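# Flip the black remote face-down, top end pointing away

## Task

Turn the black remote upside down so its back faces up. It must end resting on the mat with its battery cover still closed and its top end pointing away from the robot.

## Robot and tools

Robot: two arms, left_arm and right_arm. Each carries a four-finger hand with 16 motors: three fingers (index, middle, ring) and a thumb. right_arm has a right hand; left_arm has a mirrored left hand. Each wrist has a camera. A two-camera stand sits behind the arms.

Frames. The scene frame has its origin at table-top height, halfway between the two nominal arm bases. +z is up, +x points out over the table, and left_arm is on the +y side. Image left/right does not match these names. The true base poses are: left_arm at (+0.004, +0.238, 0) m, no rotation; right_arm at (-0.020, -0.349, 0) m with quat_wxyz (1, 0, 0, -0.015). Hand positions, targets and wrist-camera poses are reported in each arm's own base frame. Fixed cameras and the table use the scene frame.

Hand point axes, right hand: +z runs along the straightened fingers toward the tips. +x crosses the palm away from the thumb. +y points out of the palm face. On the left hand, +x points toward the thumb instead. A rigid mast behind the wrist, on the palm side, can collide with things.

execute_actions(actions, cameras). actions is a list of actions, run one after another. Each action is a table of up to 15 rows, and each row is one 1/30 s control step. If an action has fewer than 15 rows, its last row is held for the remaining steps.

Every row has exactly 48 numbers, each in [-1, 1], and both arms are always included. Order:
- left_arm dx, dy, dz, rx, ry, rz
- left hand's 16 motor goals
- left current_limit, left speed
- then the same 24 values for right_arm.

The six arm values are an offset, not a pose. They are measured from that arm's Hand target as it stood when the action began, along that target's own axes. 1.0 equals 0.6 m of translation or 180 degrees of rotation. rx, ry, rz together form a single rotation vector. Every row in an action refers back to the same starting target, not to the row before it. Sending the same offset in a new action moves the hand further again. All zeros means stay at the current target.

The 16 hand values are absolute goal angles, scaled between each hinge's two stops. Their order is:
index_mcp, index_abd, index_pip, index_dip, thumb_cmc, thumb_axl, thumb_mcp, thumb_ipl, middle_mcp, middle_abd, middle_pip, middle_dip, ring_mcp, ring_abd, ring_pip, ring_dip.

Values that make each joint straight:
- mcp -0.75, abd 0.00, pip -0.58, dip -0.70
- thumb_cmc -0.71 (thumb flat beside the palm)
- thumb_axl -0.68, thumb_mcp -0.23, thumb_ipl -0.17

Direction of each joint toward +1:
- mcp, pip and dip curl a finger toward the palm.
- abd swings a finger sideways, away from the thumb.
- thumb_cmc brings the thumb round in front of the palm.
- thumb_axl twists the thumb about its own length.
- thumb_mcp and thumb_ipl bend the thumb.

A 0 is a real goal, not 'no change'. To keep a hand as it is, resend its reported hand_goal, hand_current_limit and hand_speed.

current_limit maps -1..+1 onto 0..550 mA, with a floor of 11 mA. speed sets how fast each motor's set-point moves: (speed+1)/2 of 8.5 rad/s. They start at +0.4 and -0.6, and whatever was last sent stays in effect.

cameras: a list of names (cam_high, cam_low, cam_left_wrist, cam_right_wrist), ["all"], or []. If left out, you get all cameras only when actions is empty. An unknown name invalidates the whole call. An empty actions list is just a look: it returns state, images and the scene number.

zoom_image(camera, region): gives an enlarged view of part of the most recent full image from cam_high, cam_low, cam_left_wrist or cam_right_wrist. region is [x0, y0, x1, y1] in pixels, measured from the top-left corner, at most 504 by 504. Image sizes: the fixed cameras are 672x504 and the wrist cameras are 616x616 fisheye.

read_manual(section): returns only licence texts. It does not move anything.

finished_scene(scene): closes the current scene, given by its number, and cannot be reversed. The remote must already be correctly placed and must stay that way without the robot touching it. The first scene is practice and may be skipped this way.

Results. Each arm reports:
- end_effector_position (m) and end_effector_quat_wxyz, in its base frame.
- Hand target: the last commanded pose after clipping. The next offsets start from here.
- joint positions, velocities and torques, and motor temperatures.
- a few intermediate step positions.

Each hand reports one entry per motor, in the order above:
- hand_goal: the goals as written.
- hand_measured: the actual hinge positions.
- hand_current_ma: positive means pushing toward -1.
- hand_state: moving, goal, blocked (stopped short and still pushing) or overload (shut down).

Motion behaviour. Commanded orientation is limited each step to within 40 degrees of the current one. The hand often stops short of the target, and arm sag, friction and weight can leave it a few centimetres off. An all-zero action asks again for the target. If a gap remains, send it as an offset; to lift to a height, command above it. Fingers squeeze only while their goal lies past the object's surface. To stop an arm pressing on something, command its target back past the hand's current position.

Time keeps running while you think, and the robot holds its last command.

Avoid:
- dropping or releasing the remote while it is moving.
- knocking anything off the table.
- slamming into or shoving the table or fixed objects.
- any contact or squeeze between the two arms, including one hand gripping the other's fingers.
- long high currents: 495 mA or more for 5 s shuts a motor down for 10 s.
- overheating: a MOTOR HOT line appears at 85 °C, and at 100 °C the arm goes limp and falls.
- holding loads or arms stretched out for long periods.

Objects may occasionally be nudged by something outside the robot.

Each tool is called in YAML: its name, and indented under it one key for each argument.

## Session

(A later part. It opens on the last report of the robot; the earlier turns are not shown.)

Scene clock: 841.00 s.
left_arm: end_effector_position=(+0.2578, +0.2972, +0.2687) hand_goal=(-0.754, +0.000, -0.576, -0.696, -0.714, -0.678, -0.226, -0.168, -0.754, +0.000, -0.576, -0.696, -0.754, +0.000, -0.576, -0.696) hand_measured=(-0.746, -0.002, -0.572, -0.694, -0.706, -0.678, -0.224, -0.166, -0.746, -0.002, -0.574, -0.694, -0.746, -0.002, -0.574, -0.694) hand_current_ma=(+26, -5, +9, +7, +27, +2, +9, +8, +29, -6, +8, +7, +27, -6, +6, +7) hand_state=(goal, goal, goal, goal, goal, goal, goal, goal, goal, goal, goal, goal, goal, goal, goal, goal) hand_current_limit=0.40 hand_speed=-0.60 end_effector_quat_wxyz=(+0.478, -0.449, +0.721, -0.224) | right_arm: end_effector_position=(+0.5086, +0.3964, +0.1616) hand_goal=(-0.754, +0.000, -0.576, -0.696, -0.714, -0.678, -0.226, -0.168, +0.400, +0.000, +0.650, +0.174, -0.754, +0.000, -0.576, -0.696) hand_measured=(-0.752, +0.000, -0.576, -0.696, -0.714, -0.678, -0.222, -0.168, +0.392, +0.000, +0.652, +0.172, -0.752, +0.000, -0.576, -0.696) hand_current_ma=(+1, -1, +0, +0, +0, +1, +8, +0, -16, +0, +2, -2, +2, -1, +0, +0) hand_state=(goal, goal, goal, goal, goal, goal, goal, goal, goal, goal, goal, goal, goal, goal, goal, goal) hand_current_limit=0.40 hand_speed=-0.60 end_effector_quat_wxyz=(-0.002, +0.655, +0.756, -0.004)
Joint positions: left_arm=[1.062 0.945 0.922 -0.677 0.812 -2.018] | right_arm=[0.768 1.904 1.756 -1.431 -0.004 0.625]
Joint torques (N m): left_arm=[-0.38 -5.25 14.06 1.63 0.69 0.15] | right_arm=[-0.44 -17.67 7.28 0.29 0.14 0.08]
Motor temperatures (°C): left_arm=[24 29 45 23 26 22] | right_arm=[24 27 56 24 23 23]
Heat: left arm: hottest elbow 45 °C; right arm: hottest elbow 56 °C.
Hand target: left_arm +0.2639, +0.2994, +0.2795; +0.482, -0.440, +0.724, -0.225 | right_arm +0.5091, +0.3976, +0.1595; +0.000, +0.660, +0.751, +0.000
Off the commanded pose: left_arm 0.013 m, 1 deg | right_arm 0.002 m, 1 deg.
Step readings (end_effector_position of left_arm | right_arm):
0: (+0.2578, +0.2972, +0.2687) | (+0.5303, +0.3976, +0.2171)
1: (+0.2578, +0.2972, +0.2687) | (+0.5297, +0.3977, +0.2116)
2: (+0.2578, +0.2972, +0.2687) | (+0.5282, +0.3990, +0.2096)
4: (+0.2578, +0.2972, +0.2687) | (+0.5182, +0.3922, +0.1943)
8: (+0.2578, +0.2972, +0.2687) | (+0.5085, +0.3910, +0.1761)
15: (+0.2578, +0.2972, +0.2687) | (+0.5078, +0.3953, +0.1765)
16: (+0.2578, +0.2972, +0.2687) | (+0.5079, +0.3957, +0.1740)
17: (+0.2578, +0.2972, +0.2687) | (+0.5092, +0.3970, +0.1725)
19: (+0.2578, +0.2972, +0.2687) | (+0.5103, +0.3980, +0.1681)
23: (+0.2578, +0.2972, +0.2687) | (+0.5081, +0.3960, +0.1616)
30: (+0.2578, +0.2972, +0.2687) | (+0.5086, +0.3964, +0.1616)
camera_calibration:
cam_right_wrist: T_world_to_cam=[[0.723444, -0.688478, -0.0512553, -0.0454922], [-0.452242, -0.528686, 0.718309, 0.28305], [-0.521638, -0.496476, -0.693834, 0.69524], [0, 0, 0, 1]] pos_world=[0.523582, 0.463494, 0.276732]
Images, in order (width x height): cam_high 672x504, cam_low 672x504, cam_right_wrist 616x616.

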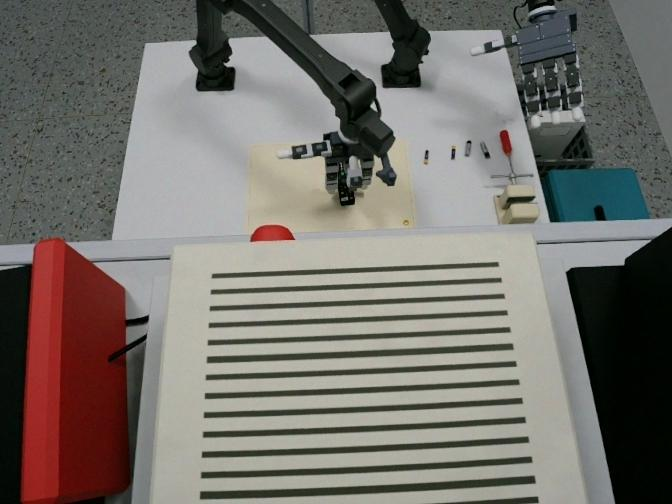

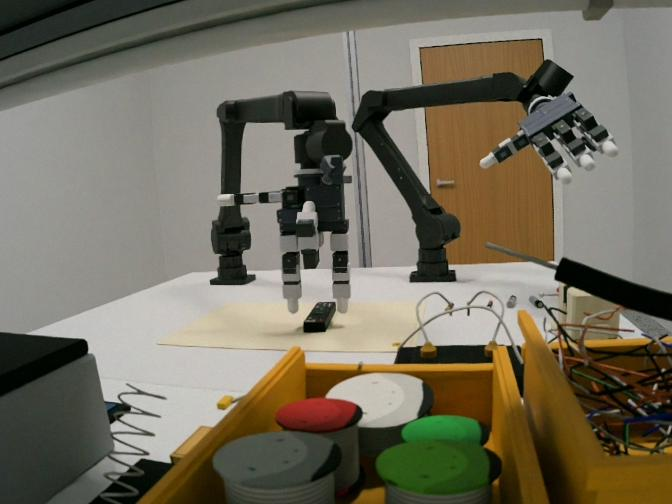

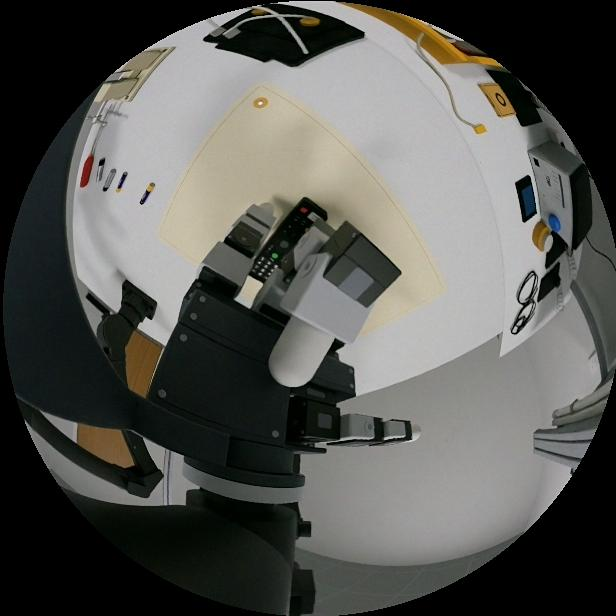

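execute_actions:
  actions:
    - [[0,0,0,0,0,0,-0.754,0,-0.576,-0.696,-0.714,-0.678,-0.226,-0.168,-0.754,0,-0.576,-0.696,-0.754,0,-0.576,-0.696,0.4,-0.6,-0.007,0.015,0.015,0,0,0,-0.754,0,-0.576,-0.696,-0.714,-0.678,-0.226,-0.168,0.4,0,0.65,0.174,-0.754,0,-0.576,-0.696,0.4,-0.6]]
    - [[0,0,0,0,0,0,-0.754,0,-0.576,-0.696,-0.714,-0.678,-0.226,-0.168,-0.754,0,-0.576,-0.696,-0.754,0,-0.576,-0.696,0.4,-0.6,0,0,0.018,0,0,0,-0.754,0,-0.576,-0.696,-0.714,-0.678,-0.226,-0.168,0.4,0,0.65,0.174,-0.754,0,-0.576,-0.696,0.4,-0.6]]
  cameras: ["cam_high","cam_low","cam_right_wrist"]

zoom_image:
  camera: "cam_high"
  region: [290, 130, 410, 230]

zoom_image:
  camera: "cam_low"
  region: [260, 260, 380, 350]

Scene clock: 869.37 s.
left_arm: end_effector_position=(+0.2578, +0.2972, +0.2687) hand_goal=(-0.754, +0.000, -0.576, -0.696, -0.714, -0.678, -0.226, -0.168, -0.754, +0.000, -0.576, -0.696, -0.754, +0.000, -0.576, -0.696) hand_measured=(-0.746, -0.002, -0.572, -0.694, -0.706, -0.678, -0.224, -0.166, -0.746, -0.002, -0.574, -0.694, -0.746, -0.002, -0.574, -0.694) hand_current_ma=(+26, -5, +9, +7, +27, +2, +9, +8, +29, -6, +8, +7, +27, -6, +6, +7) hand_state=(goal, goal, goal, goal, goal, goal, goal, goal, goal, goal, goal, goal, goal, goal, goal, goal) hand_current_limit=0.40 hand_speed=-0.60 end_effector_quat_wxyz=(+0.478, -0.449, +0.721, -0.224) | right_arm: end_effector_position=(+0.5140, +0.3989, +0.1495) hand_goal=(-0.754, +0.000, -0.576, -0.696, -0.714, -0.678, -0.226, -0.168, +0.400, +0.000, +0.650, +0.174, -0.754, +0.000, -0.576, -0.696) hand_measured=(-0.752, +0.000, -0.576, -0.696, -0.714, -0.678, -0.222, -0.168, +0.392, +0.000, +0.652, +0.172, -0.752, +0.000, -0.576, -0.696) hand_current_ma=(+1, -1, +0, +0, +0, +1, +8, +0, -16, +0, +2, -2, +1, -1, +0, +0) hand_state=(goal, goal, goal, goal, goal, goal, goal, goal, goal, goal, goal, goal, goal, goal, goal, goal) hand_current_limit=0.40 hand_speed=-0.60 end_effector_quat_wxyz=(-0.002, +0.656, +0.755, +0.003)
Joint positions: left_arm=[1.062 0.945 0.922 -0.677 0.812 -2.018] | right_arm=[0.765 1.916 1.74 -1.39 -0.004 0.625]
Joint torques (N m): left_arm=[-0.5 -5.3 14.05 1.62 0.69 0.16] | right_arm=[-1.55 -17.79 7.06 0.42 0.15 -0.05]
Heat: left arm: hottest elbow 46 °C; right arm: hottest elbow 54 °C.
Hand target: left_arm +0.2639, +0.2994, +0.2795; +0.482, -0.440, +0.724, -0.225 | right_arm +0.5187, +0.3947, +0.1398; +0.000, +0.660, +0.751, +0.000
Off the commanded pose: left_arm 0.013 m, 1 deg | right_arm 0.012 m, 1 deg.
Step readings (end_effector_position of left_arm | right_arm):
0: (+0.2578, +0.2972, +0.2687) | (+0.5086, +0.3964, +0.1616)
1: (+0.2578, +0.2972, +0.2687) | (+0.5090, +0.3965, +0.1614)
2: (+0.2578, +0.2972, +0.2687) | (+0.5102, +0.3968, +0.1616)
4: (+0.2578, +0.2972, +0.2687) | (+0.5114, +0.3978, +0.1615)
8: (+0.2578, +0.2972, +0.2687) | (+0.5125, +0.3978, +0.1610)
15: (+0.2578, +0.2972, +0.2687) | (+0.5126, +0.3976, +0.1607)
16: (+0.2578, +0.2972, +0.2687) | (+0.5127, +0.3976, +0.1597)
17: (+0.2578, +0.2972, +0.2687) | (+0.5134, +0.3983, +0.1588)
19: (+0.2578, +0.2972, +0.2687) | (+0.5142, +0.3991, +0.1565)
23: (+0.2578, +0.2972, +0.2687) | (+0.5137, +0.3987, +0.1508)
30: (+0.2578, +0.2972, +0.2687) | (+0.5137, +0.3986, +0.1494)
camera_calibration:
cam_right_wrist: T_world_to_cam=[[0.721877, -0.690163, -0.0506807, -0.0469013], [-0.460829, -0.534055, 0.708817, 0.303412], [-0.516266, -0.488323, -0.703569, 0.68631], [0, 0, 0, 1]] pos_world=[0.527996, 0.46481, 0.265426]
Images, in order (width x height): cam_high 672x504, cam_low 672x504, cam_right_wrist 616x616.

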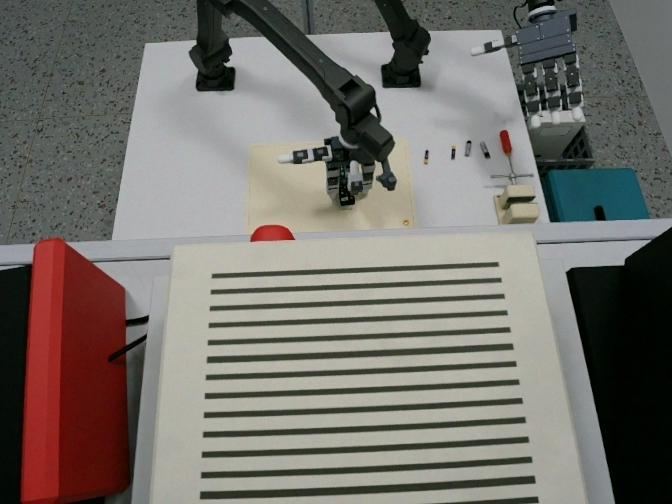

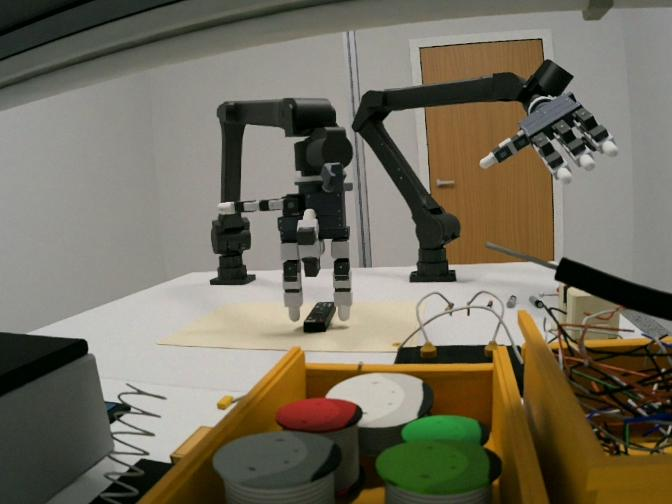

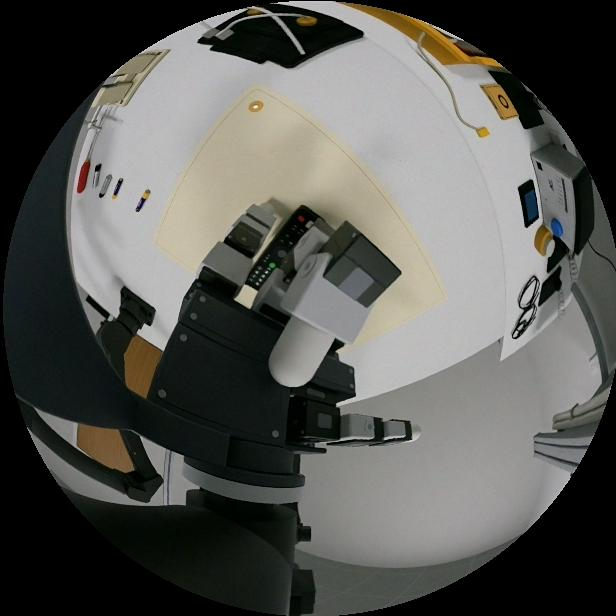

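Scaled by 4.200 from the camera's 672x504 image, which has a finer 960x720 frame.

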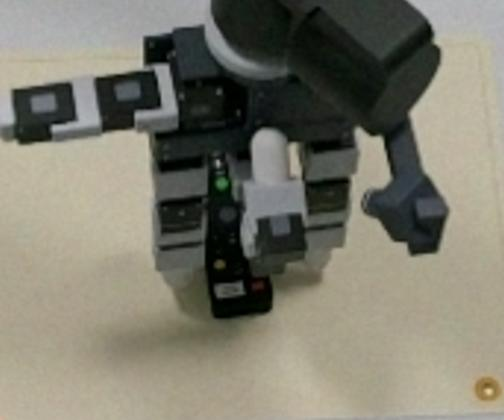

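Scaled by 4.200 from the camera's 672x504 image, which has a finer 960x720 frame.

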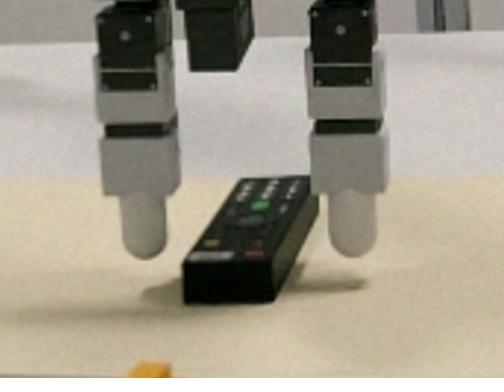

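execute_actions:
  actions:
    - [[0,0,0,0,0,0,-0.754,0,-0.576,-0.696,-0.714,-0.678,-0.226,-0.168,-0.754,0,-0.576,-0.696,-0.754,0,-0.576,-0.696,0.4,-0.6,-0.005,0.005,0.006,0,0,0,-0.754,0,-0.576,-0.696,-0.714,-0.678,-0.226,-0.168,0.4,0,0.65,0.174,-0.754,0,-0.576,-0.696,0.4,-0.6]]
    - [[0,0,0,0,0,0,-0.754,0,-0.576,-0.696,-0.714,-0.678,-0.226,-0.168,-0.754,0,-0.576,-0.696,-0.754,0,-0.576,-0.696,0.4,-0.6,0,0,0.0,0,0,0,-0.754,0,-0.576,-0.696,-0.714,-0.678,-0.226,-0.168,0.4,0,0.65,0.174,-0.754,0,-0.576,-0.696,0.4,-0.6]]
  cameras: ["cam_high","cam_low"]

zoom_image:
  camera: "cam_low"
  region: [260, 260, 380, 350]

Scene clock: 895.97 s.
left_arm: end_effector_position=(+0.2578, +0.2972, +0.2687) hand_goal=(-0.754, +0.000, -0.576, -0.696, -0.714, -0.678, -0.226, -0.168, -0.754, +0.000, -0.576, -0.696, -0.754, +0.000, -0.576, -0.696) hand_measured=(-0.746, -0.002, -0.572, -0.694, -0.706, -0.678, -0.224, -0.166, -0.746, -0.002, -0.574, -0.694, -0.746, -0.002, -0.574, -0.694) hand_current_ma=(+26, -5, +9, +7, +27, +2, +9, +8, +29, -6, +8, +7, +27, -6, +6, +7) hand_state=(goal, goal, goal, goal, goal, goal, goal, goal, goal, goal, goal, goal, goal, goal, goal, goal) hand_current_limit=0.40 hand_speed=-0.60 end_effector_quat_wxyz=(+0.478, -0.449, +0.721, -0.224) | right_arm: end_effector_position=(+0.5181, +0.3960, +0.1498) hand_goal=(-0.754, +0.000, -0.576, -0.696, -0.714, -0.678, -0.226, -0.168, +0.400, +0.000, +0.650, +0.174, -0.754, +0.000, -0.576, -0.696) hand_measured=(-0.752, +0.000, -0.576, -0.696, -0.714, -0.678, -0.222, -0.168, +0.392, +0.000, +0.652, +0.172, -0.752, +0.000, -0.576, -0.696) hand_current_ma=(+1, -1, +0, +0, +0, +1, +8, +0, -16, +0, +2, -2, +1, -1, +0, +0) hand_state=(goal, goal, goal, goal, goal, goal, goal, goal, goal, goal, goal, goal, goal, goal, goal, goal) hand_current_limit=0.40 hand_speed=-0.60 end_effector_quat_wxyz=(-0.001, +0.659, +0.752, +0.006)
Joint positions: left_arm=[1.062 0.945 0.922 -0.677 0.812 -2.018] | right_arm=[0.757 1.916 1.74 -1.383 -0.004 0.625]
Joint torques (N m): left_arm=[-0.56 -5.25 14.05 1.63 0.69 0.15] | right_arm=[-1.38 -16.5 6.57 0.4 0.11 -0.14]
Motor temperatures (°C): left_arm=[24 29 46 23 27 22] | right_arm=[24 29 51 24 23 23]
Heat: left arm: hottest elbow 46 °C; right arm: hottest elbow 51 °C.
Hand target: left_arm +0.2639, +0.2994, +0.2795; +0.482, -0.440, +0.724, -0.225 | right_arm +0.5221, +0.3921, +0.1362; +0.000, +0.660, +0.751, +0.000
Off the commanded pose: left_arm 0.013 m, 1 deg | right_arm 0.015 m, 1 deg.
Step readings (end_effector_position of left_arm | right_arm):
0: (+0.2578, +0.2972, +0.2687) | (+0.5140, +0.3989, +0.1495)
1: (+0.2578, +0.2972, +0.2687) | (+0.5143, +0.3985, +0.1495)
2: (+0.2578, +0.2972, +0.2687) | (+0.5148, +0.3983, +0.1496)
4: (+0.2578, +0.2972, +0.2687) | (+0.5163, +0.3983, +0.1498)
8: (+0.2578, +0.2972, +0.2687) | (+0.5178, +0.3964, +0.1498)
15: (+0.2578, +0.2972, +0.2687) | (+0.5179, +0.3962, +0.1498)
16: (+0.2578, +0.2972, +0.2687) | (+0.5179, +0.3962, +0.1498)
17: (+0.2578, +0.2972, +0.2687) | (+0.5179, +0.3962, +0.1498)
19: (+0.2578, +0.2972, +0.2687) | (+0.5179, +0.3962, +0.1498)
23: (+0.2578, +0.2972, +0.2687) | (+0.5179, +0.3962, +0.1498)
30: (+0.2578, +0.2972, +0.2687) | (+0.5181, +0.3960, +0.1498)
Images, in order (width x height): cam_high 672x504, cam_low 672x504.

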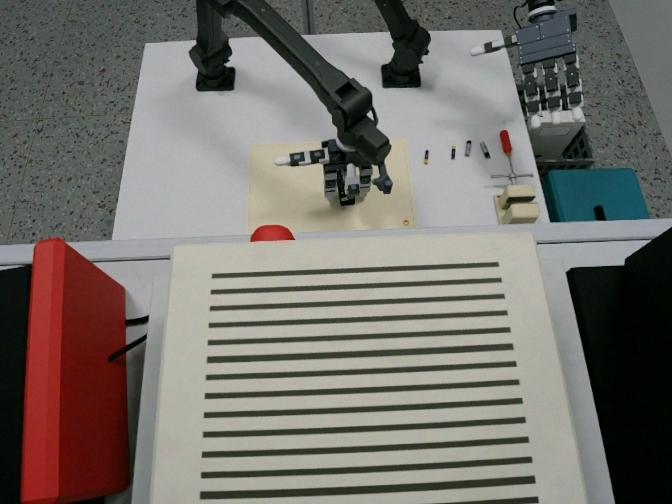

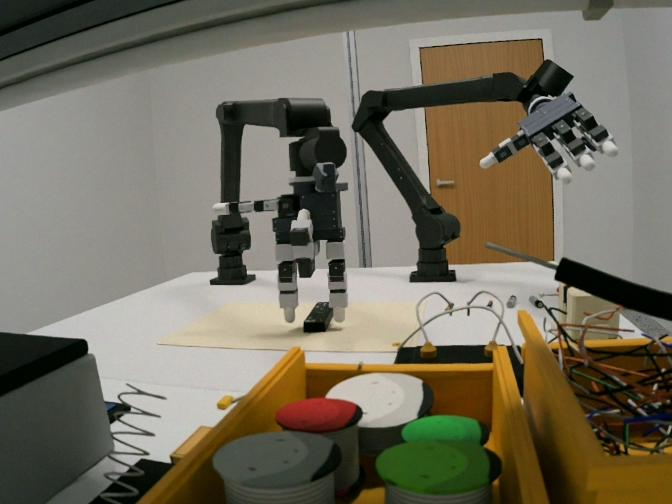

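Scaled by 4.200 from the camera's 672x504 image, which has a finer 960x720 frame.

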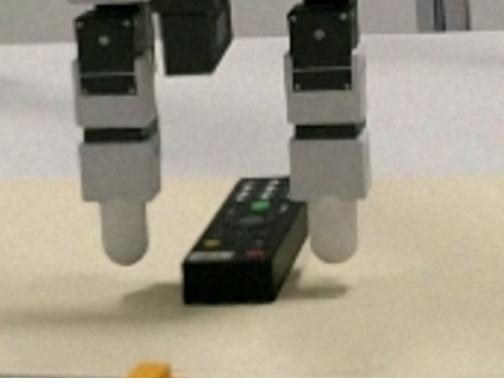

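execute_actions:
  actions:
    - [[0,0,0,0,0,0,-0.754,0,-0.576,-0.696,-0.714,-0.678,-0.226,-0.168,-0.754,0,-0.576,-0.696,-0.754,0,-0.576,-0.696,0.4,-0.6,0.007,0.0,0.013,0,0,0,-0.754,0,-0.576,-0.696,-0.714,-0.678,-0.226,-0.168,0.4,0,0.65,0.174,-0.754,0,-0.576,-0.696,0.4,-0.6]]
  cameras: ["cam_low"]

zoom_image:
  camera: "cam_low"
  region: [260, 260, 380, 350]

Scene clock: 906.40 s.
left_arm: end_effector_position=(+0.2578, +0.2972, +0.2687) hand_goal=(-0.754, +0.000, -0.576, -0.696, -0.714, -0.678, -0.226, -0.168, -0.754, +0.000, -0.576, -0.696, -0.754, +0.000, -0.576, -0.696) hand_measured=(-0.746, -0.002, -0.572, -0.694, -0.706, -0.678, -0.224, -0.166, -0.746, -0.002, -0.574, -0.694, -0.746, -0.002, -0.574, -0.694) hand_current_ma=(+26, -5, +9, +7, +27, +2, +9, +8, +29, -6, +8, +7, +27, -6, +6, +7) hand_state=(goal, goal, goal, goal, goal, goal, goal, goal, goal, goal, goal, goal, goal, goal, goal, goal) hand_current_limit=0.40 hand_speed=-0.60 end_effector_quat_wxyz=(+0.478, -0.449, +0.721, -0.224) | right_arm: end_effector_position=(+0.5192, +0.3970, +0.1383) hand_goal=(-0.754, +0.000, -0.576, -0.696, -0.714, -0.678, -0.226, -0.168, +0.400, +0.000, +0.650, +0.174, -0.754, +0.000, -0.576, -0.696) hand_measured=(-0.752, +0.000, -0.576, -0.696, -0.714, -0.678, -0.222, -0.168, +0.392, +0.000, +0.652, +0.172, -0.752, +0.000, -0.576, -0.696) hand_current_ma=(+1, -1, +0, +0, +0, +1, +8, +0, -16, +0, +2, -2, +1, -1, +0, +0) hand_state=(goal, goal, goal, goal, goal, goal, goal, goal, goal, goal, goal, goal, goal, goal, goal, goal) hand_current_limit=0.40 hand_speed=-0.60 end_effector_quat_wxyz=(-0.002, +0.659, +0.752, +0.003)
Joint positions: left_arm=[1.062 0.945 0.922 -0.677 0.812 -2.018] | right_arm=[0.757 1.931 1.733 -1.368 -0.004 0.625]
Joint torques (N m): left_arm=[-0.5 -5.25 14.06 1.63 0.69 0.16] | right_arm=[-0.79 -17.38 6.68 0.32 0.12 -0.08]
Heat: left arm: hottest elbow 46 °C; right arm: hottest elbow 50 °C.
Hand target: left_arm +0.2639, +0.2994, +0.2795; +0.482, -0.440, +0.724, -0.225 | right_arm +0.5214, +0.3962, +0.1283; +0.000, +0.660, +0.751, +0.000
Off the commanded pose: left_arm 0.013 m, 1 deg | right_arm 0.010 m, 0 deg.
Step readings (end_effector_position of left_arm | right_arm):
0: (+0.2578, +0.2972, +0.2687) | (+0.5181, +0.3960, +0.1498)
1: (+0.2578, +0.2972, +0.2687) | (+0.5184, +0.3963, +0.1490)
2: (+0.2578, +0.2972, +0.2687) | (+0.5187, +0.3965, +0.1487)
4: (+0.2578, +0.2972, +0.2687) | (+0.5194, +0.3972, +0.1466)
8: (+0.2578, +0.2972, +0.2687) | (+0.5195, +0.3973, +0.1412)
15: (+0.2578, +0.2972, +0.2687) | (+0.5192, +0.3970, +0.1383)
Images, in order (width x height): cam_low 672x504.

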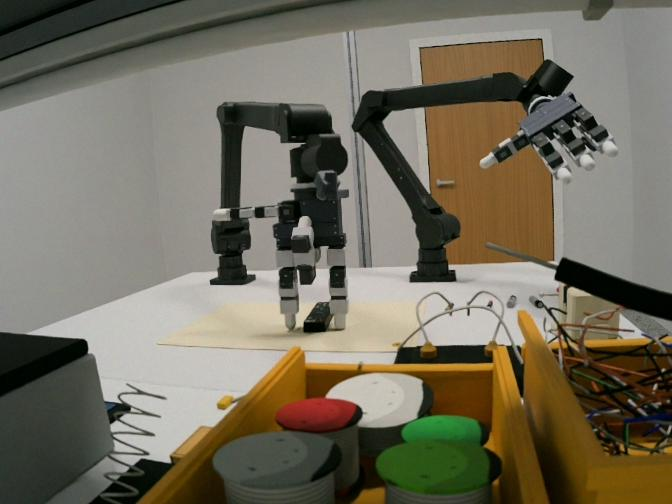

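Scaled by 4.200 from the camera's 672x504 image, which has a finer 960x720 frame.

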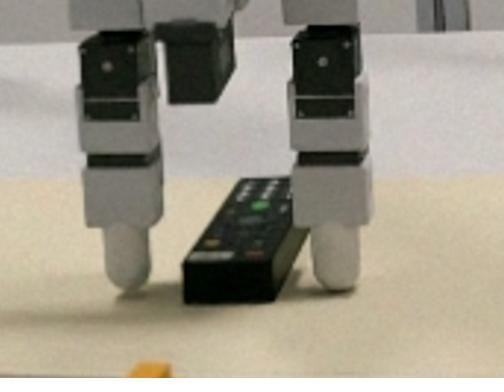

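execute_actions:
  actions:
    - [[0,0,0,0,0,0,-0.754,0,-0.576,-0.696,-0.714,-0.678,-0.226,-0.168,-0.754,0,-0.576,-0.696,-0.754,0,-0.576,-0.696,0.4,-0.6,0.0,0.0,0.0,0,0,0,-0.754,0.28,-0.576,-0.696,-0.714,-0.678,-0.226,-0.168,0.4,0,0.65,0.174,-0.754,-0.28,-0.576,-0.696,0.4,-0.9]]
    - [[0,0,0,0,0,0,-0.754,0,-0.576,-0.696,-0.714,-0.678,-0.226,-0.168,-0.754,0,-0.576,-0.696,-0.754,0,-0.576,-0.696,0.4,-0.6,0.0,0.0,0.0,0,0,0,-0.754,0.28,-0.576,-0.696,-0.714,-0.678,-0.226,-0.168,0.4,0,0.65,0.174,-0.754,-0.28,-0.576,-0.696,0.4,-0.9]]
  cameras: ["cam_low","cam_high"]

zoom_image:
  camera: "cam_low"
  region: [260, 260, 380, 350]

Scene clock: 928.13 s.
left_arm: end_effector_position=(+0.2578, +0.2972, +0.2687) hand_goal=(-0.754, +0.000, -0.576, -0.696, -0.714, -0.678, -0.226, -0.168, -0.754, +0.000, -0.576, -0.696, -0.754, +0.000, -0.576, -0.696) hand_measured=(-0.746, -0.002, -0.572, -0.694, -0.706, -0.678, -0.224, -0.166, -0.746, -0.002, -0.574, -0.694, -0.746, -0.002, -0.574, -0.694) hand_current_ma=(+26, -5, +9, +7, +27, +2, +9, +8, +29, -6, +8, +7, +27, -6, +6, +7) hand_state=(goal, goal, goal, goal, goal, goal, goal, goal, goal, goal, goal, goal, goal, goal, goal, goal) hand_current_limit=0.40 hand_speed=-0.60 end_effector_quat_wxyz=(+0.478, -0.449, +0.721, -0.224) | right_arm: end_effector_position=(+0.5192, +0.3970, +0.1383) hand_goal=(-0.754, +0.280, -0.576, -0.696, -0.714, -0.678, -0.226, -0.168, +0.400, +0.000, +0.650, +0.174, -0.754, -0.280, -0.576, -0.696) hand_measured=(-0.752, +0.170, -0.576, -0.696, -0.714, -0.678, -0.222, -0.168, +0.392, +0.000, +0.652, +0.172, -0.752, -0.166, -0.576, -0.696) hand_current_ma=(+1, -342, +0, +0, +0, +1, +8, +0, -16, +0, +2, -2, +1, +354, +0, +0) hand_state=(goal, blocked, goal, goal, goal, goal, goal, goal, goal, goal, goal, goal, goal, blocked, goal, goal) hand_current_limit=0.40 hand_speed=-0.90 end_effector_quat_wxyz=(-0.002, +0.659, +0.752, +0.003)
Joint positions: left_arm=[1.062 0.945 0.922 -0.677 0.812 -2.018] | right_arm=[0.757 1.931 1.733 -1.368 -0.004 0.625]
Joint torques (N m): left_arm=[-0.44 -5.25 14.06 1.65 0.69 0.15] | right_arm=[-0.85 -17.26 6.78 0.36 0.18 -0.06]
Heat: left arm: hottest elbow 46 °C; right arm: hottest elbow 49 °C.
Hand target: left_arm +0.2639, +0.2994, +0.2795; +0.482, -0.440, +0.724, -0.225 | right_arm +0.5214, +0.3962, +0.1283; +0.000, +0.660, +0.751, +0.000
Off the commanded pose: left_arm 0.013 m, 1 deg | right_arm 0.010 m, 0 deg.
Step readings (end_effector_position of left_arm | right_arm):
0: (+0.2578, +0.2972, +0.2687) | (+0.5192, +0.3970, +0.1383)
1: (+0.2578, +0.2972, +0.2687) | (+0.5192, +0.3970, +0.1383)
2: (+0.2578, +0.2972, +0.2687) | (+0.5192, +0.3970, +0.1383)
4: (+0.2578, +0.2972, +0.2687) | (+0.5192, +0.3970, +0.1383)
8: (+0.2578, +0.2972, +0.2687) | (+0.5192, +0.3970, +0.1383)
15: (+0.2578, +0.2972, +0.2687) | (+0.5192, +0.3970, +0.1383)
16: (+0.2578, +0.2972, +0.2687) | (+0.5192, +0.3970, +0.1383)
17: (+0.2578, +0.2972, +0.2687) | (+0.5192, +0.3970, +0.1383)
19: (+0.2578, +0.2972, +0.2687) | (+0.5192, +0.3970, +0.1383)
23: (+0.2578, +0.2972, +0.2687) | (+0.5192, +0.3970, +0.1383)
30: (+0.2578, +0.2972, +0.2687) | (+0.5192, +0.3970, +0.1383)
Images, in order (width x height): cam_high 672x504, cam_low 672x504.

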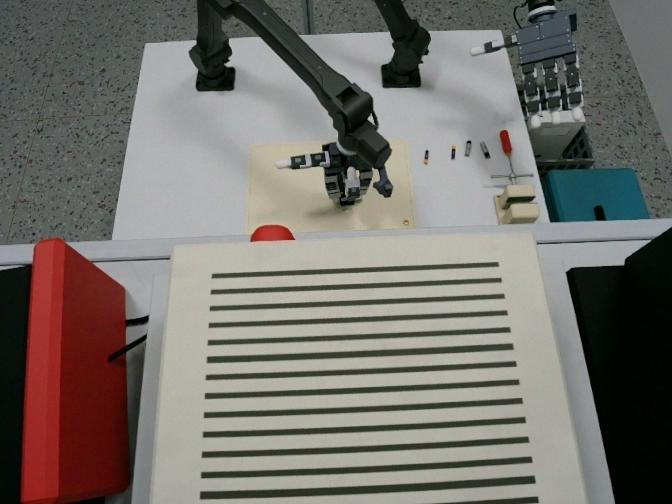

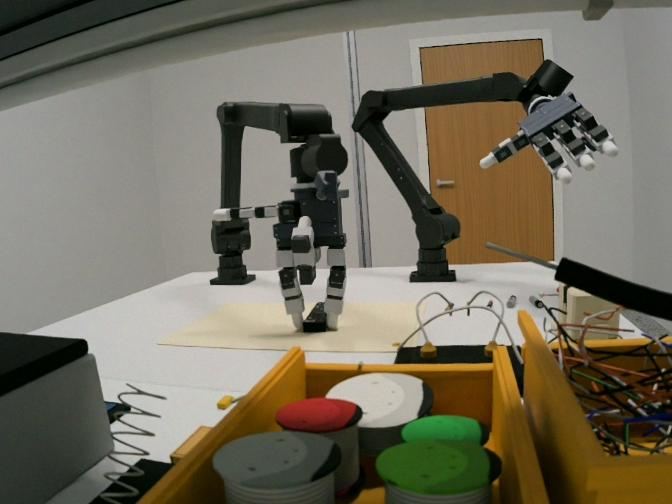

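Scaled by 4.200 from the camera's 672x504 image, which has a finer 960x720 frame.

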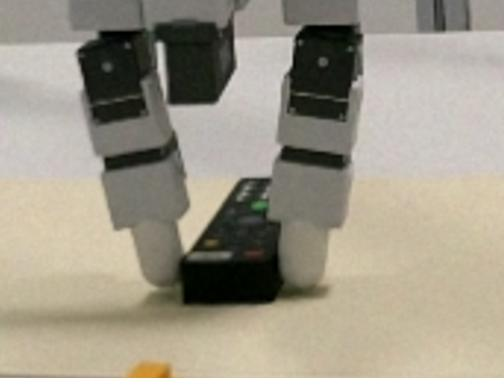

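execute_actions:
  actions:
    - [[0,0,0,0,0,0,-0.754,0,-0.576,-0.696,-0.714,-0.678,-0.226,-0.168,-0.754,0,-0.576,-0.696,-0.754,0,-0.576,-0.696,0.4,-0.6,0.0,-0.01,-0.05,0,0,0,-0.754,0.28,-0.576,-0.696,-0.714,-0.678,-0.226,-0.168,0.4,0,0.65,0.174,-0.754,-0.28,-0.576,-0.696,0.4,-0.9]]
    - [[0,0,0,0,0,0,-0.754,0,-0.576,-0.696,-0.714,-0.678,-0.226,-0.168,-0.754,0,-0.576,-0.696,-0.754,0,-0.576,-0.696,0.4,-0.6,0.0,-0.01,-0.05,0,0,0,-0.754,0.28,-0.576,-0.696,-0.714,-0.678,-0.226,-0.168,0.4,0,0.65,0.174,-0.754,-0.28,-0.576,-0.696,0.4,-0.9]]
  cameras: ["cam_low","cam_high"]

zoom_image:
  camera: "cam_low"
  region: [240, 220, 380, 350]

Scene clock: 941.90 s.
left_arm: end_effector_position=(+0.2578, +0.2972, +0.2687) hand_goal=(-0.754, +0.000, -0.576, -0.696, -0.714, -0.678, -0.226, -0.168, -0.754, +0.000, -0.576, -0.696, -0.754, +0.000, -0.576, -0.696) hand_measured=(-0.746, -0.002, -0.572, -0.694, -0.706, -0.678, -0.224, -0.166, -0.746, -0.002, -0.574, -0.694, -0.746, -0.002, -0.574, -0.694) hand_current_ma=(+26, -5, +9, +7, +27, +2, +9, +8, +29, -6, +8, +7, +27, -6, +6, +7) hand_state=(goal, goal, goal, goal, goal, goal, goal, goal, goal, goal, goal, goal, goal, goal, goal, goal) hand_current_limit=0.40 hand_speed=-0.60 end_effector_quat_wxyz=(+0.478, -0.449, +0.721, -0.224) | right_arm: end_effector_position=(+0.4994, +0.3795, +0.1467) hand_goal=(-0.754, +0.280, -0.576, -0.696, -0.714, -0.678, -0.226, -0.168, +0.400, +0.000, +0.650, +0.174, -0.754, -0.280, -0.576, -0.696) hand_measured=(-0.760, +0.170, -0.580, -0.698, -0.714, -0.678, -0.222, -0.168, +0.392, +0.000, +0.652, +0.172, -0.736, -0.168, -0.566, -0.692) hand_current_ma=(-13, -341, -6, -1, +0, +1, +9, +0, -16, +0, +1, -2, +42, +348, +18, +5) hand_state=(goal, blocked, goal, goal, goal, goal, goal, goal, goal, goal, goal, goal, goal, blocked, goal, goal) hand_current_limit=0.40 hand_speed=-0.90 end_effector_quat_wxyz=(-0.006, +0.658, +0.752, -0.039)
Joint positions: left_arm=[1.062 0.945 0.922 -0.677 0.812 -2.018] | right_arm=[0.758 1.91 1.734 -1.474 -0.004 0.627]
Joint torques (N m): left_arm=[-0.44 -5.25 14.04 1.63 0.69 0.16] | right_arm=[0.38 -19.43 11.71 -0.81 0.13 0.08]
Heat: left arm: hottest elbow 47 °C; right arm: hottest elbow 49 °C.
Hand target: left_arm +0.2639, +0.2994, +0.2795; +0.482, -0.440, +0.724, -0.225 | right_arm +0.5096, +0.3947, +0.1883; +0.000, +0.660, +0.751, +0.000
Off the commanded pose: left_arm 0.013 m, 1 deg | right_arm 0.045 m, 5 deg.
Step readings (end_effector_position of left_arm | right_arm):
0: (+0.2578, +0.2972, +0.2687) | (+0.5192, +0.3970, +0.1383)
1: (+0.2578, +0.2972, +0.2687) | (+0.5189, +0.3968, +0.1382)
2: (+0.2578, +0.2972, +0.2687) | (+0.5181, +0.3960, +0.1380)
4: (+0.2578, +0.2972, +0.2687) | (+0.5142, +0.3923, +0.1369)
8: (+0.2578, +0.2972, +0.2687) | (+0.5119, +0.3896, +0.1363)
15: (+0.2578, +0.2972, +0.2687) | (+0.5116, +0.3893, +0.1362)
16: (+0.2578, +0.2972, +0.2687) | (+0.5116, +0.3893, +0.1367)
17: (+0.2578, +0.2972, +0.2687) | (+0.5097, +0.3880, +0.1369)
19: (+0.2578, +0.2972, +0.2687) | (+0.5039, +0.3818, +0.1383)
23: (+0.2578, +0.2972, +0.2687) | (+0.4998, +0.3782, +0.1435)
30: (+0.2578, +0.2972, +0.2687) | (+0.4994, +0.3794, +0.1467)
Images, in order (width x height): cam_high 672x504, cam_low 672x504.

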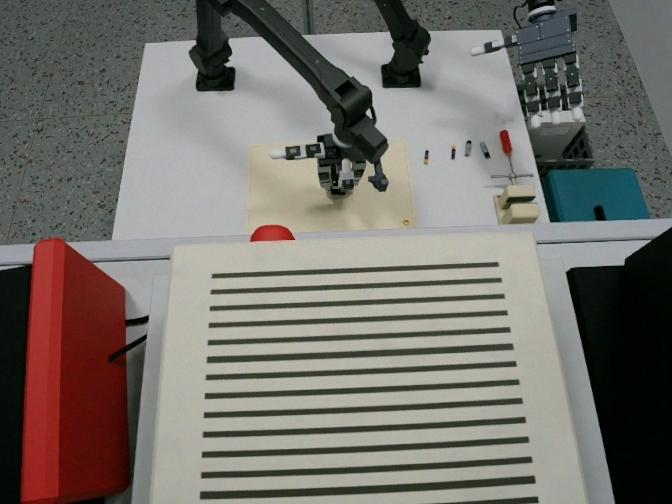

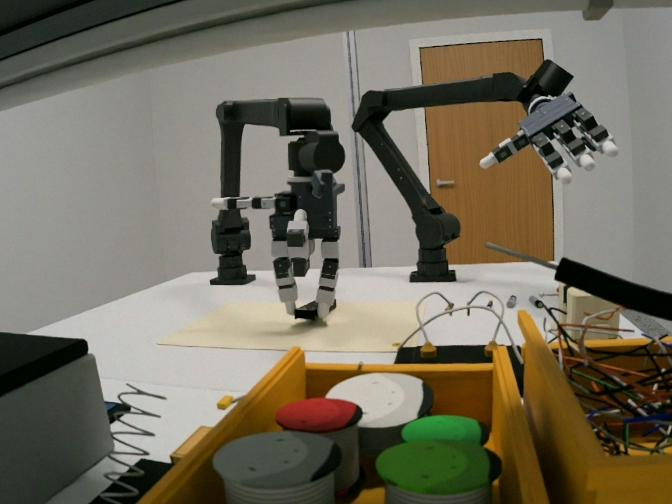

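Scaled by 3.600 from the camera's 672x504 image, which has a finer 960x720 frame.

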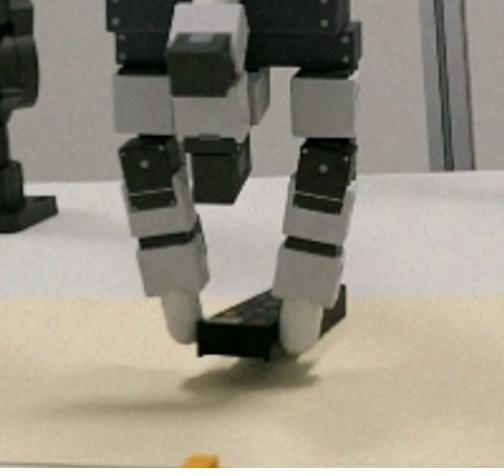

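execute_actions:
  actions:
    - [[0,0,0,0,0,0,-0.754,0,-0.576,-0.696,-0.714,-0.678,-0.226,-0.168,-0.754,0,-0.576,-0.696,-0.754,0,-0.576,-0.696,0.4,-0.6,0.0,0.0,-0.05,0,0,0,-0.754,0.28,-0.576,-0.696,-0.714,-0.678,-0.226,-0.168,0.4,0,0.65,0.174,-0.754,-0.28,-0.576,-0.696,0.4,-0.9]]
    - [[0,0,0,0,0,0,-0.754,0,-0.576,-0.696,-0.714,-0.678,-0.226,-0.168,-0.754,0,-0.576,-0.696,-0.754,0,-0.576,-0.696,0.4,-0.6,0.0,0.0,-0.05,0,0,0,-0.754,0.28,-0.576,-0.696,-0.714,-0.678,-0.226,-0.168,0.4,0,0.65,0.174,-0.754,-0.28,-0.576,-0.696,0.4,-0.9]]
  cameras: ["cam_low","cam_high","cam_right_wrist"]

zoom_image:
  camera: "cam_low"
  region: [240, 220, 380, 350]

Scene clock: 953.77 s.
left_arm: end_effector_position=(+0.2578, +0.2972, +0.2687) hand_goal=(-0.754, +0.000, -0.576, -0.696, -0.714, -0.678, -0.226, -0.168, -0.754, +0.000, -0.576, -0.696, -0.754, +0.000, -0.576, -0.696) hand_measured=(-0.746, -0.002, -0.572, -0.694, -0.706, -0.678, -0.224, -0.166, -0.746, -0.002, -0.574, -0.694, -0.746, -0.002, -0.574, -0.694) hand_current_ma=(+26, -5, +9, +7, +27, +2, +9, +8, +29, -6, +8, +7, +27, -6, +6, +7) hand_state=(goal, goal, goal, goal, goal, goal, goal, goal, goal, goal, goal, goal, goal, goal, goal, goal) hand_current_limit=0.40 hand_speed=-0.60 end_effector_quat_wxyz=(+0.478, -0.449, +0.721, -0.224) | right_arm: end_effector_position=(+0.5013, +0.3814, +0.2111) hand_goal=(-0.754, +0.280, -0.576, -0.696, -0.714, -0.678, -0.226, -0.168, +0.400, +0.000, +0.650, +0.174, -0.754, -0.280, -0.576, -0.696) hand_measured=(-0.756, +0.170, -0.578, -0.698, -0.714, -0.678, -0.222, -0.168, +0.392, +0.000, +0.652, +0.172, -0.744, -0.168, -0.570, -0.692) hand_current_ma=(-4, -338, -3, -3, +1, +1, +9, +0, -16, +0, +1, -2, +23, +346, +11, +7) hand_state=(goal, blocked, goal, goal, goal, goal, goal, goal, goal, goal, goal, goal, goal, blocked, goal, goal) hand_current_limit=0.40 hand_speed=-0.90 end_effector_quat_wxyz=(-0.005, +0.658, +0.752, -0.037)
Joint positions: left_arm=[1.062 0.945 0.922 -0.677 0.812 -2.018] | right_arm=[0.758 1.896 1.882 -1.63 -0.004 0.625]
Joint torques (N m): left_arm=[-0.5 -5.25 14.08 1.62 0.69 0.15] | right_arm=[0.26 -19.08 12.25 -0.68 0.11 0.09]
Heat: left arm: hottest elbow 47 °C; right arm: hottest elbow 53 °C.
Hand target: left_arm +0.2639, +0.2994, +0.2795; +0.482, -0.440, +0.724, -0.225 | right_arm +0.5096, +0.3946, +0.2483; +0.000, +0.660, +0.751, +0.000
Off the commanded pose: left_arm 0.013 m, 1 deg | right_arm 0.040 m, 4 deg.
Step readings (end_effector_position of left_arm | right_arm):
0: (+0.2578, +0.2972, +0.2687) | (+0.4994, +0.3795, +0.1467)
1: (+0.2578, +0.2972, +0.2687) | (+0.4997, +0.3798, +0.1484)
2: (+0.2578, +0.2972, +0.2687) | (+0.4988, +0.3790, +0.1511)
4: (+0.2578, +0.2972, +0.2687) | (+0.4964, +0.3766, +0.1578)
8: (+0.2578, +0.2972, +0.2687) | (+0.4979, +0.3782, +0.1733)
15: (+0.2578, +0.2972, +0.2687) | (+0.5000, +0.3802, +0.1793)
16: (+0.2578, +0.2972, +0.2687) | (+0.5003, +0.3805, +0.1813)
17: (+0.2578, +0.2972, +0.2687) | (+0.4995, +0.3797, +0.1845)
19: (+0.2578, +0.2972, +0.2687) | (+0.4969, +0.3772, +0.1914)
23: (+0.2578, +0.2972, +0.2687) | (+0.5003, +0.3805, +0.2073)
30: (+0.2578, +0.2972, +0.2687) | (+0.5016, +0.3817, +0.2112)
camera_calibration:
cam_right_wrist: T_world_to_cam=[[0.714572, -0.69748, -0.0539386, -0.0395849], [-0.42185, -0.491126, 0.762127, 0.197405], [-0.558059, -0.521841, -0.645176, 0.735995], [0, 0, 0, 1]] pos_world=[0.52229, 0.453413, 0.322264]
Images, in order (width x height): cam_high 672x504, cam_low 672x504, cam_right_wrist 616x616.

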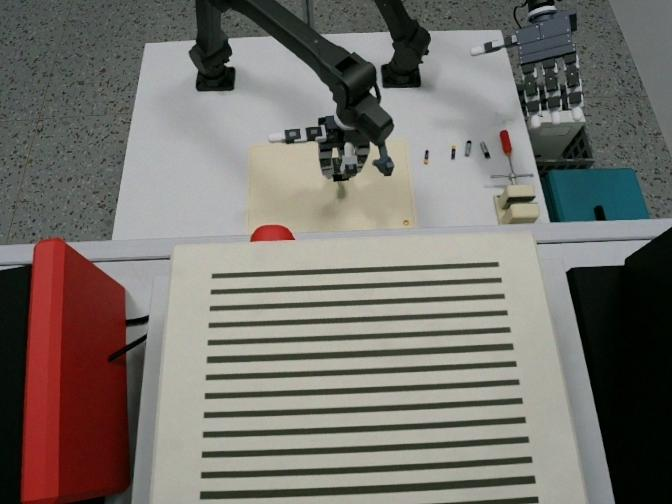

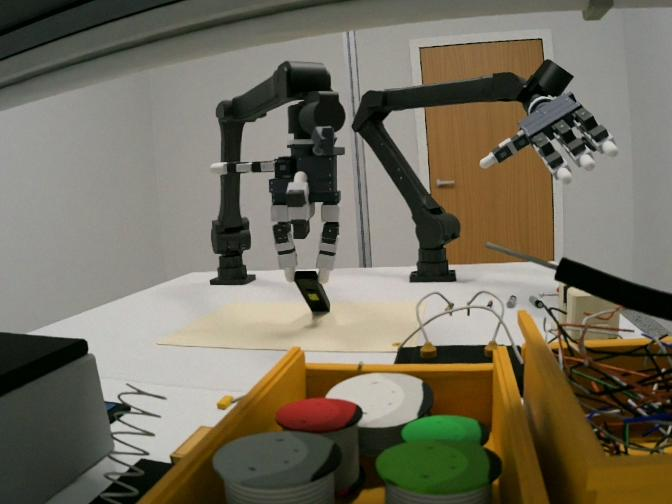

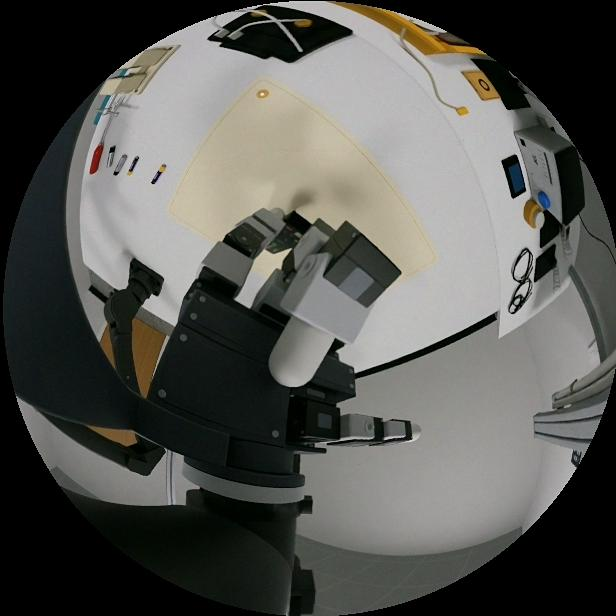

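Scaled by 3.600 from the camera's 672x504 image, which has a finer 960x720 frame.

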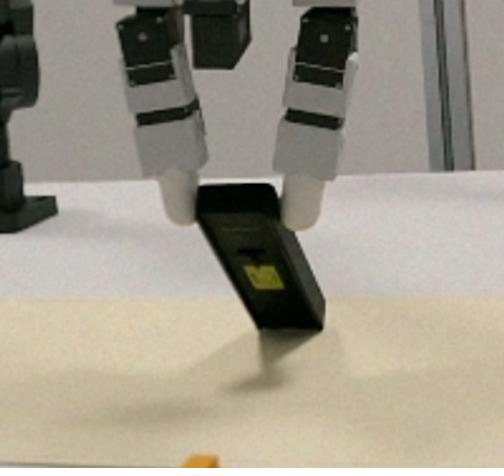

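execute_actions:
  actions:
    - [[0,0,0,0,0,0,-0.754,0,-0.576,-0.696,-0.714,-0.678,-0.226,-0.168,-0.754,0,-0.576,-0.696,-0.754,0,-0.576,-0.696,0.4,-0.6,0.0,-0.03,-0.06,0,0,0,-0.754,0.28,-0.576,-0.696,-0.714,-0.678,-0.226,-0.168,0.4,0,0.65,0.174,-0.754,-0.28,-0.576,-0.696,0.4,-0.9]]
    - [[0,0,0,0,0,0,-0.754,0,-0.576,-0.696,-0.714,-0.678,-0.226,-0.168,-0.754,0,-0.576,-0.696,-0.754,0,-0.576,-0.696,0.4,-0.6,0.0,-0.05,-0.06,0,0,0,-0.754,0.28,-0.576,-0.696,-0.714,-0.678,-0.226,-0.168,0.4,0,0.65,0.174,-0.754,-0.28,-0.576,-0.696,0.4,-0.9]]
    - [[0,0,0,0,0,0,-0.754,0,-0.576,-0.696,-0.714,-0.678,-0.226,-0.168,-0.754,0,-0.576,-0.696,-0.754,0,-0.576,-0.696,0.4,-0.6,0.0,-0.05,-0.0,0,0,0,-0.754,0.28,-0.576,-0.696,-0.714,-0.678,-0.226,-0.168,0.4,0,0.65,0.174,-0.754,-0.28,-0.576,-0.696,0.4,-0.9]]
  cameras: ["cam_low","cam_high","cam_right_wrist"]

zoom_image:
  camera: "cam_low"
  region: [220, 200, 380, 350]

Scene clock: 981.13 s.
left_arm: end_effector_position=(+0.2578, +0.2972, +0.2687) hand_goal=(-0.754, +0.000, -0.576, -0.696, -0.714, -0.678, -0.226, -0.168, -0.754, +0.000, -0.576, -0.696, -0.754, +0.000, -0.576, -0.696) hand_measured=(-0.746, -0.002, -0.572, -0.694, -0.706, -0.678, -0.224, -0.166, -0.746, -0.002, -0.574, -0.694, -0.746, -0.002, -0.574, -0.694) hand_current_ma=(+26, -5, +9, +7, +27, +2, +9, +8, +29, -6, +8, +7, +27, -6, +6, +7) hand_state=(goal, goal, goal, goal, goal, goal, goal, goal, goal, goal, goal, goal, goal, goal, goal, goal) hand_current_limit=0.40 hand_speed=-0.60 end_effector_quat_wxyz=(+0.478, -0.449, +0.721, -0.224) | right_arm: end_effector_position=(+0.4366, +0.3905, +0.3046) hand_goal=(-0.754, +0.280, -0.576, -0.696, -0.714, -0.678, -0.226, -0.168, +0.400, +0.000, +0.650, +0.174, -0.754, -0.280, -0.576, -0.696) hand_measured=(-0.760, +0.170, -0.580, -0.698, -0.714, -0.678, -0.222, -0.168, +0.392, +0.000, +0.652, +0.172, -0.746, -0.168, -0.570, -0.692) hand_current_ma=(-10, -338, -6, -3, +1, +1, +9, +0, -17, +0, +1, -2, +16, +346, +11, +6) hand_state=(goal, blocked, goal, goal, goal, goal, goal, goal, goal, goal, goal, goal, goal, blocked, goal, goal) hand_current_limit=0.40 hand_speed=-0.90 end_effector_quat_wxyz=(+0.002, +0.653, +0.757, +0.015)
Joint positions: left_arm=[1.062 0.945 0.922 -0.677 0.812 -2.018] | right_arm=[0.856 1.721 1.867 -1.686 0.004 0.708]
Joint torques (N m): left_arm=[-0.56 -5.25 14.05 1.62 0.69 0.16] | right_arm=[-0.79 -17.61 7.34 -0.29 0.21 0.15]
Heat: left arm: hottest elbow 47 °C; right arm: hottest elbow 54 °C.
Hand target: left_arm +0.2639, +0.2994, +0.2795; +0.482, -0.440, +0.724, -0.225 | right_arm +0.4320, +0.3847, +0.3201; +0.000, +0.660, +0.751, +0.000
Off the commanded pose: left_arm 0.013 m, 1 deg | right_arm 0.017 m, 2 deg.
joint sent to its limit (right arm) — joint 4 (wrist pitch), lower limit. The joint targets are off in orientation, not in position.
Step readings (end_effector_position of left_arm | right_arm):
0: (+0.2578, +0.2972, +0.2687) | (+0.5013, +0.3814, +0.2111)
1: (+0.2578, +0.2972, +0.2687) | (+0.5006, +0.3822, +0.2128)
2: (+0.2578, +0.2972, +0.2687) | (+0.4971, +0.3831, +0.2133)
4: (+0.2578, +0.2972, +0.2687) | (+0.4916, +0.3799, +0.2178)
8: (+0.2578, +0.2972, +0.2687) | (+0.4829, +0.3785, +0.2308)
15: (+0.2578, +0.2972, +0.2687) | (+0.4828, +0.3829, +0.2431)
16: (+0.2578, +0.2972, +0.2687) | (+0.4816, +0.3836, +0.2465)
17: (+0.2578, +0.2972, +0.2687) | (+0.4783, +0.3869, +0.2497)
19: (+0.2578, +0.2972, +0.2687) | (+0.4745, +0.3863, +0.2599)
23: (+0.2578, +0.2972, +0.2687) | (+0.4650, +0.3864, +0.2875)
30: (+0.2578, +0.2972, +0.2687) | (+0.4589, +0.3854, +0.3045)
31: (+0.2578, +0.2972, +0.2687) | (+0.4573, +0.3862, +0.3025)
32: (+0.2578, +0.2972, +0.2687) | (+0.4531, +0.3886, +0.3012)
34: (+0.2578, +0.2972, +0.2687) | (+0.4471, +0.3854, +0.2985)
38: (+0.2578, +0.2972, +0.2687) | (+0.4403, +0.3882, +0.3003)
45: (+0.2578, +0.2972, +0.2687) | (+0.4366, +0.3906, +0.3046)
camera_calibration:
cam_right_wrist: T_world_to_cam=[[0.728514, -0.683582, -0.0445276, 0.00365621], [-0.471808, -0.547822, 0.690861, 0.168974], [-0.496653, -0.482293, -0.721616, 0.745959], [0, 0, 0, 1]] pos_world=[0.447543, 0.454838, 0.421721]
Images, in order (width x height): cam_high 672x504, cam_low 672x504, cam_right_wrist 616x616.

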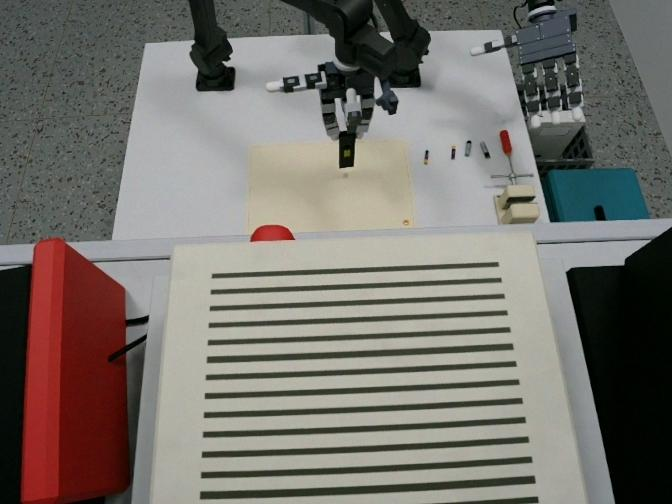

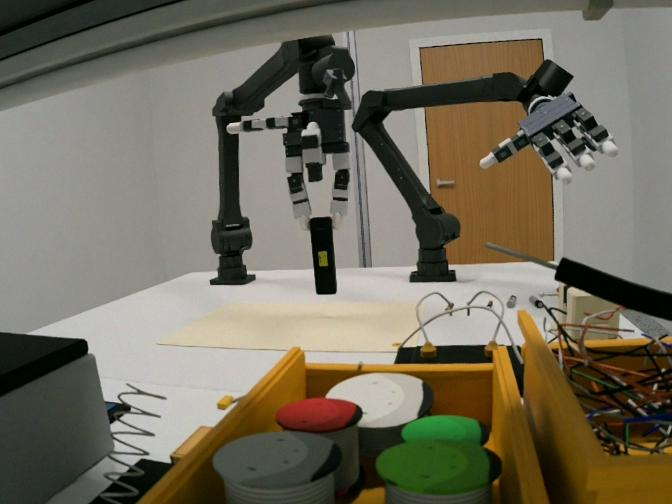

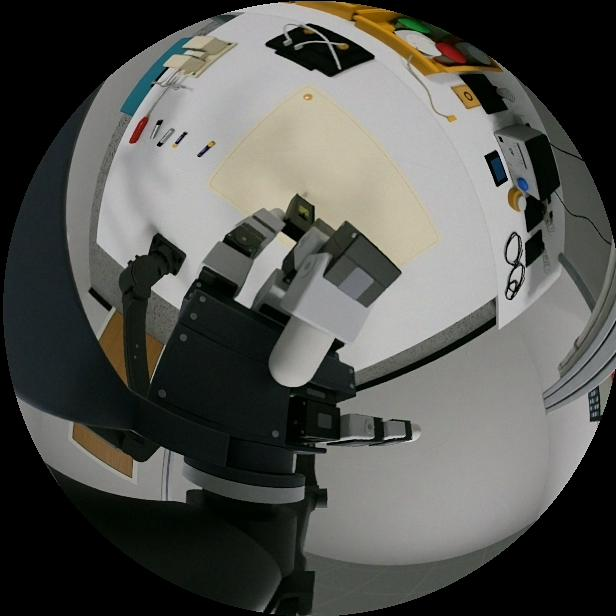

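Scaled by 3.150 from the camera's 672x504 image, which has a finer 960x720 frame.

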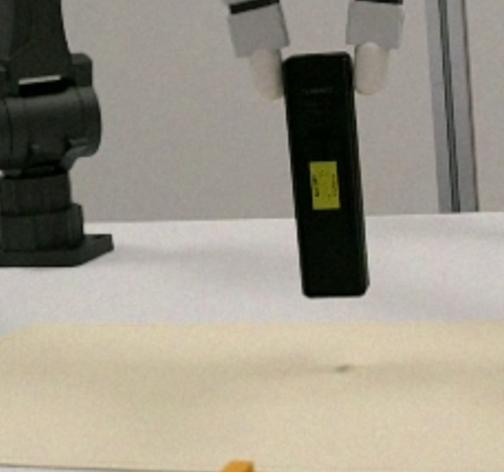

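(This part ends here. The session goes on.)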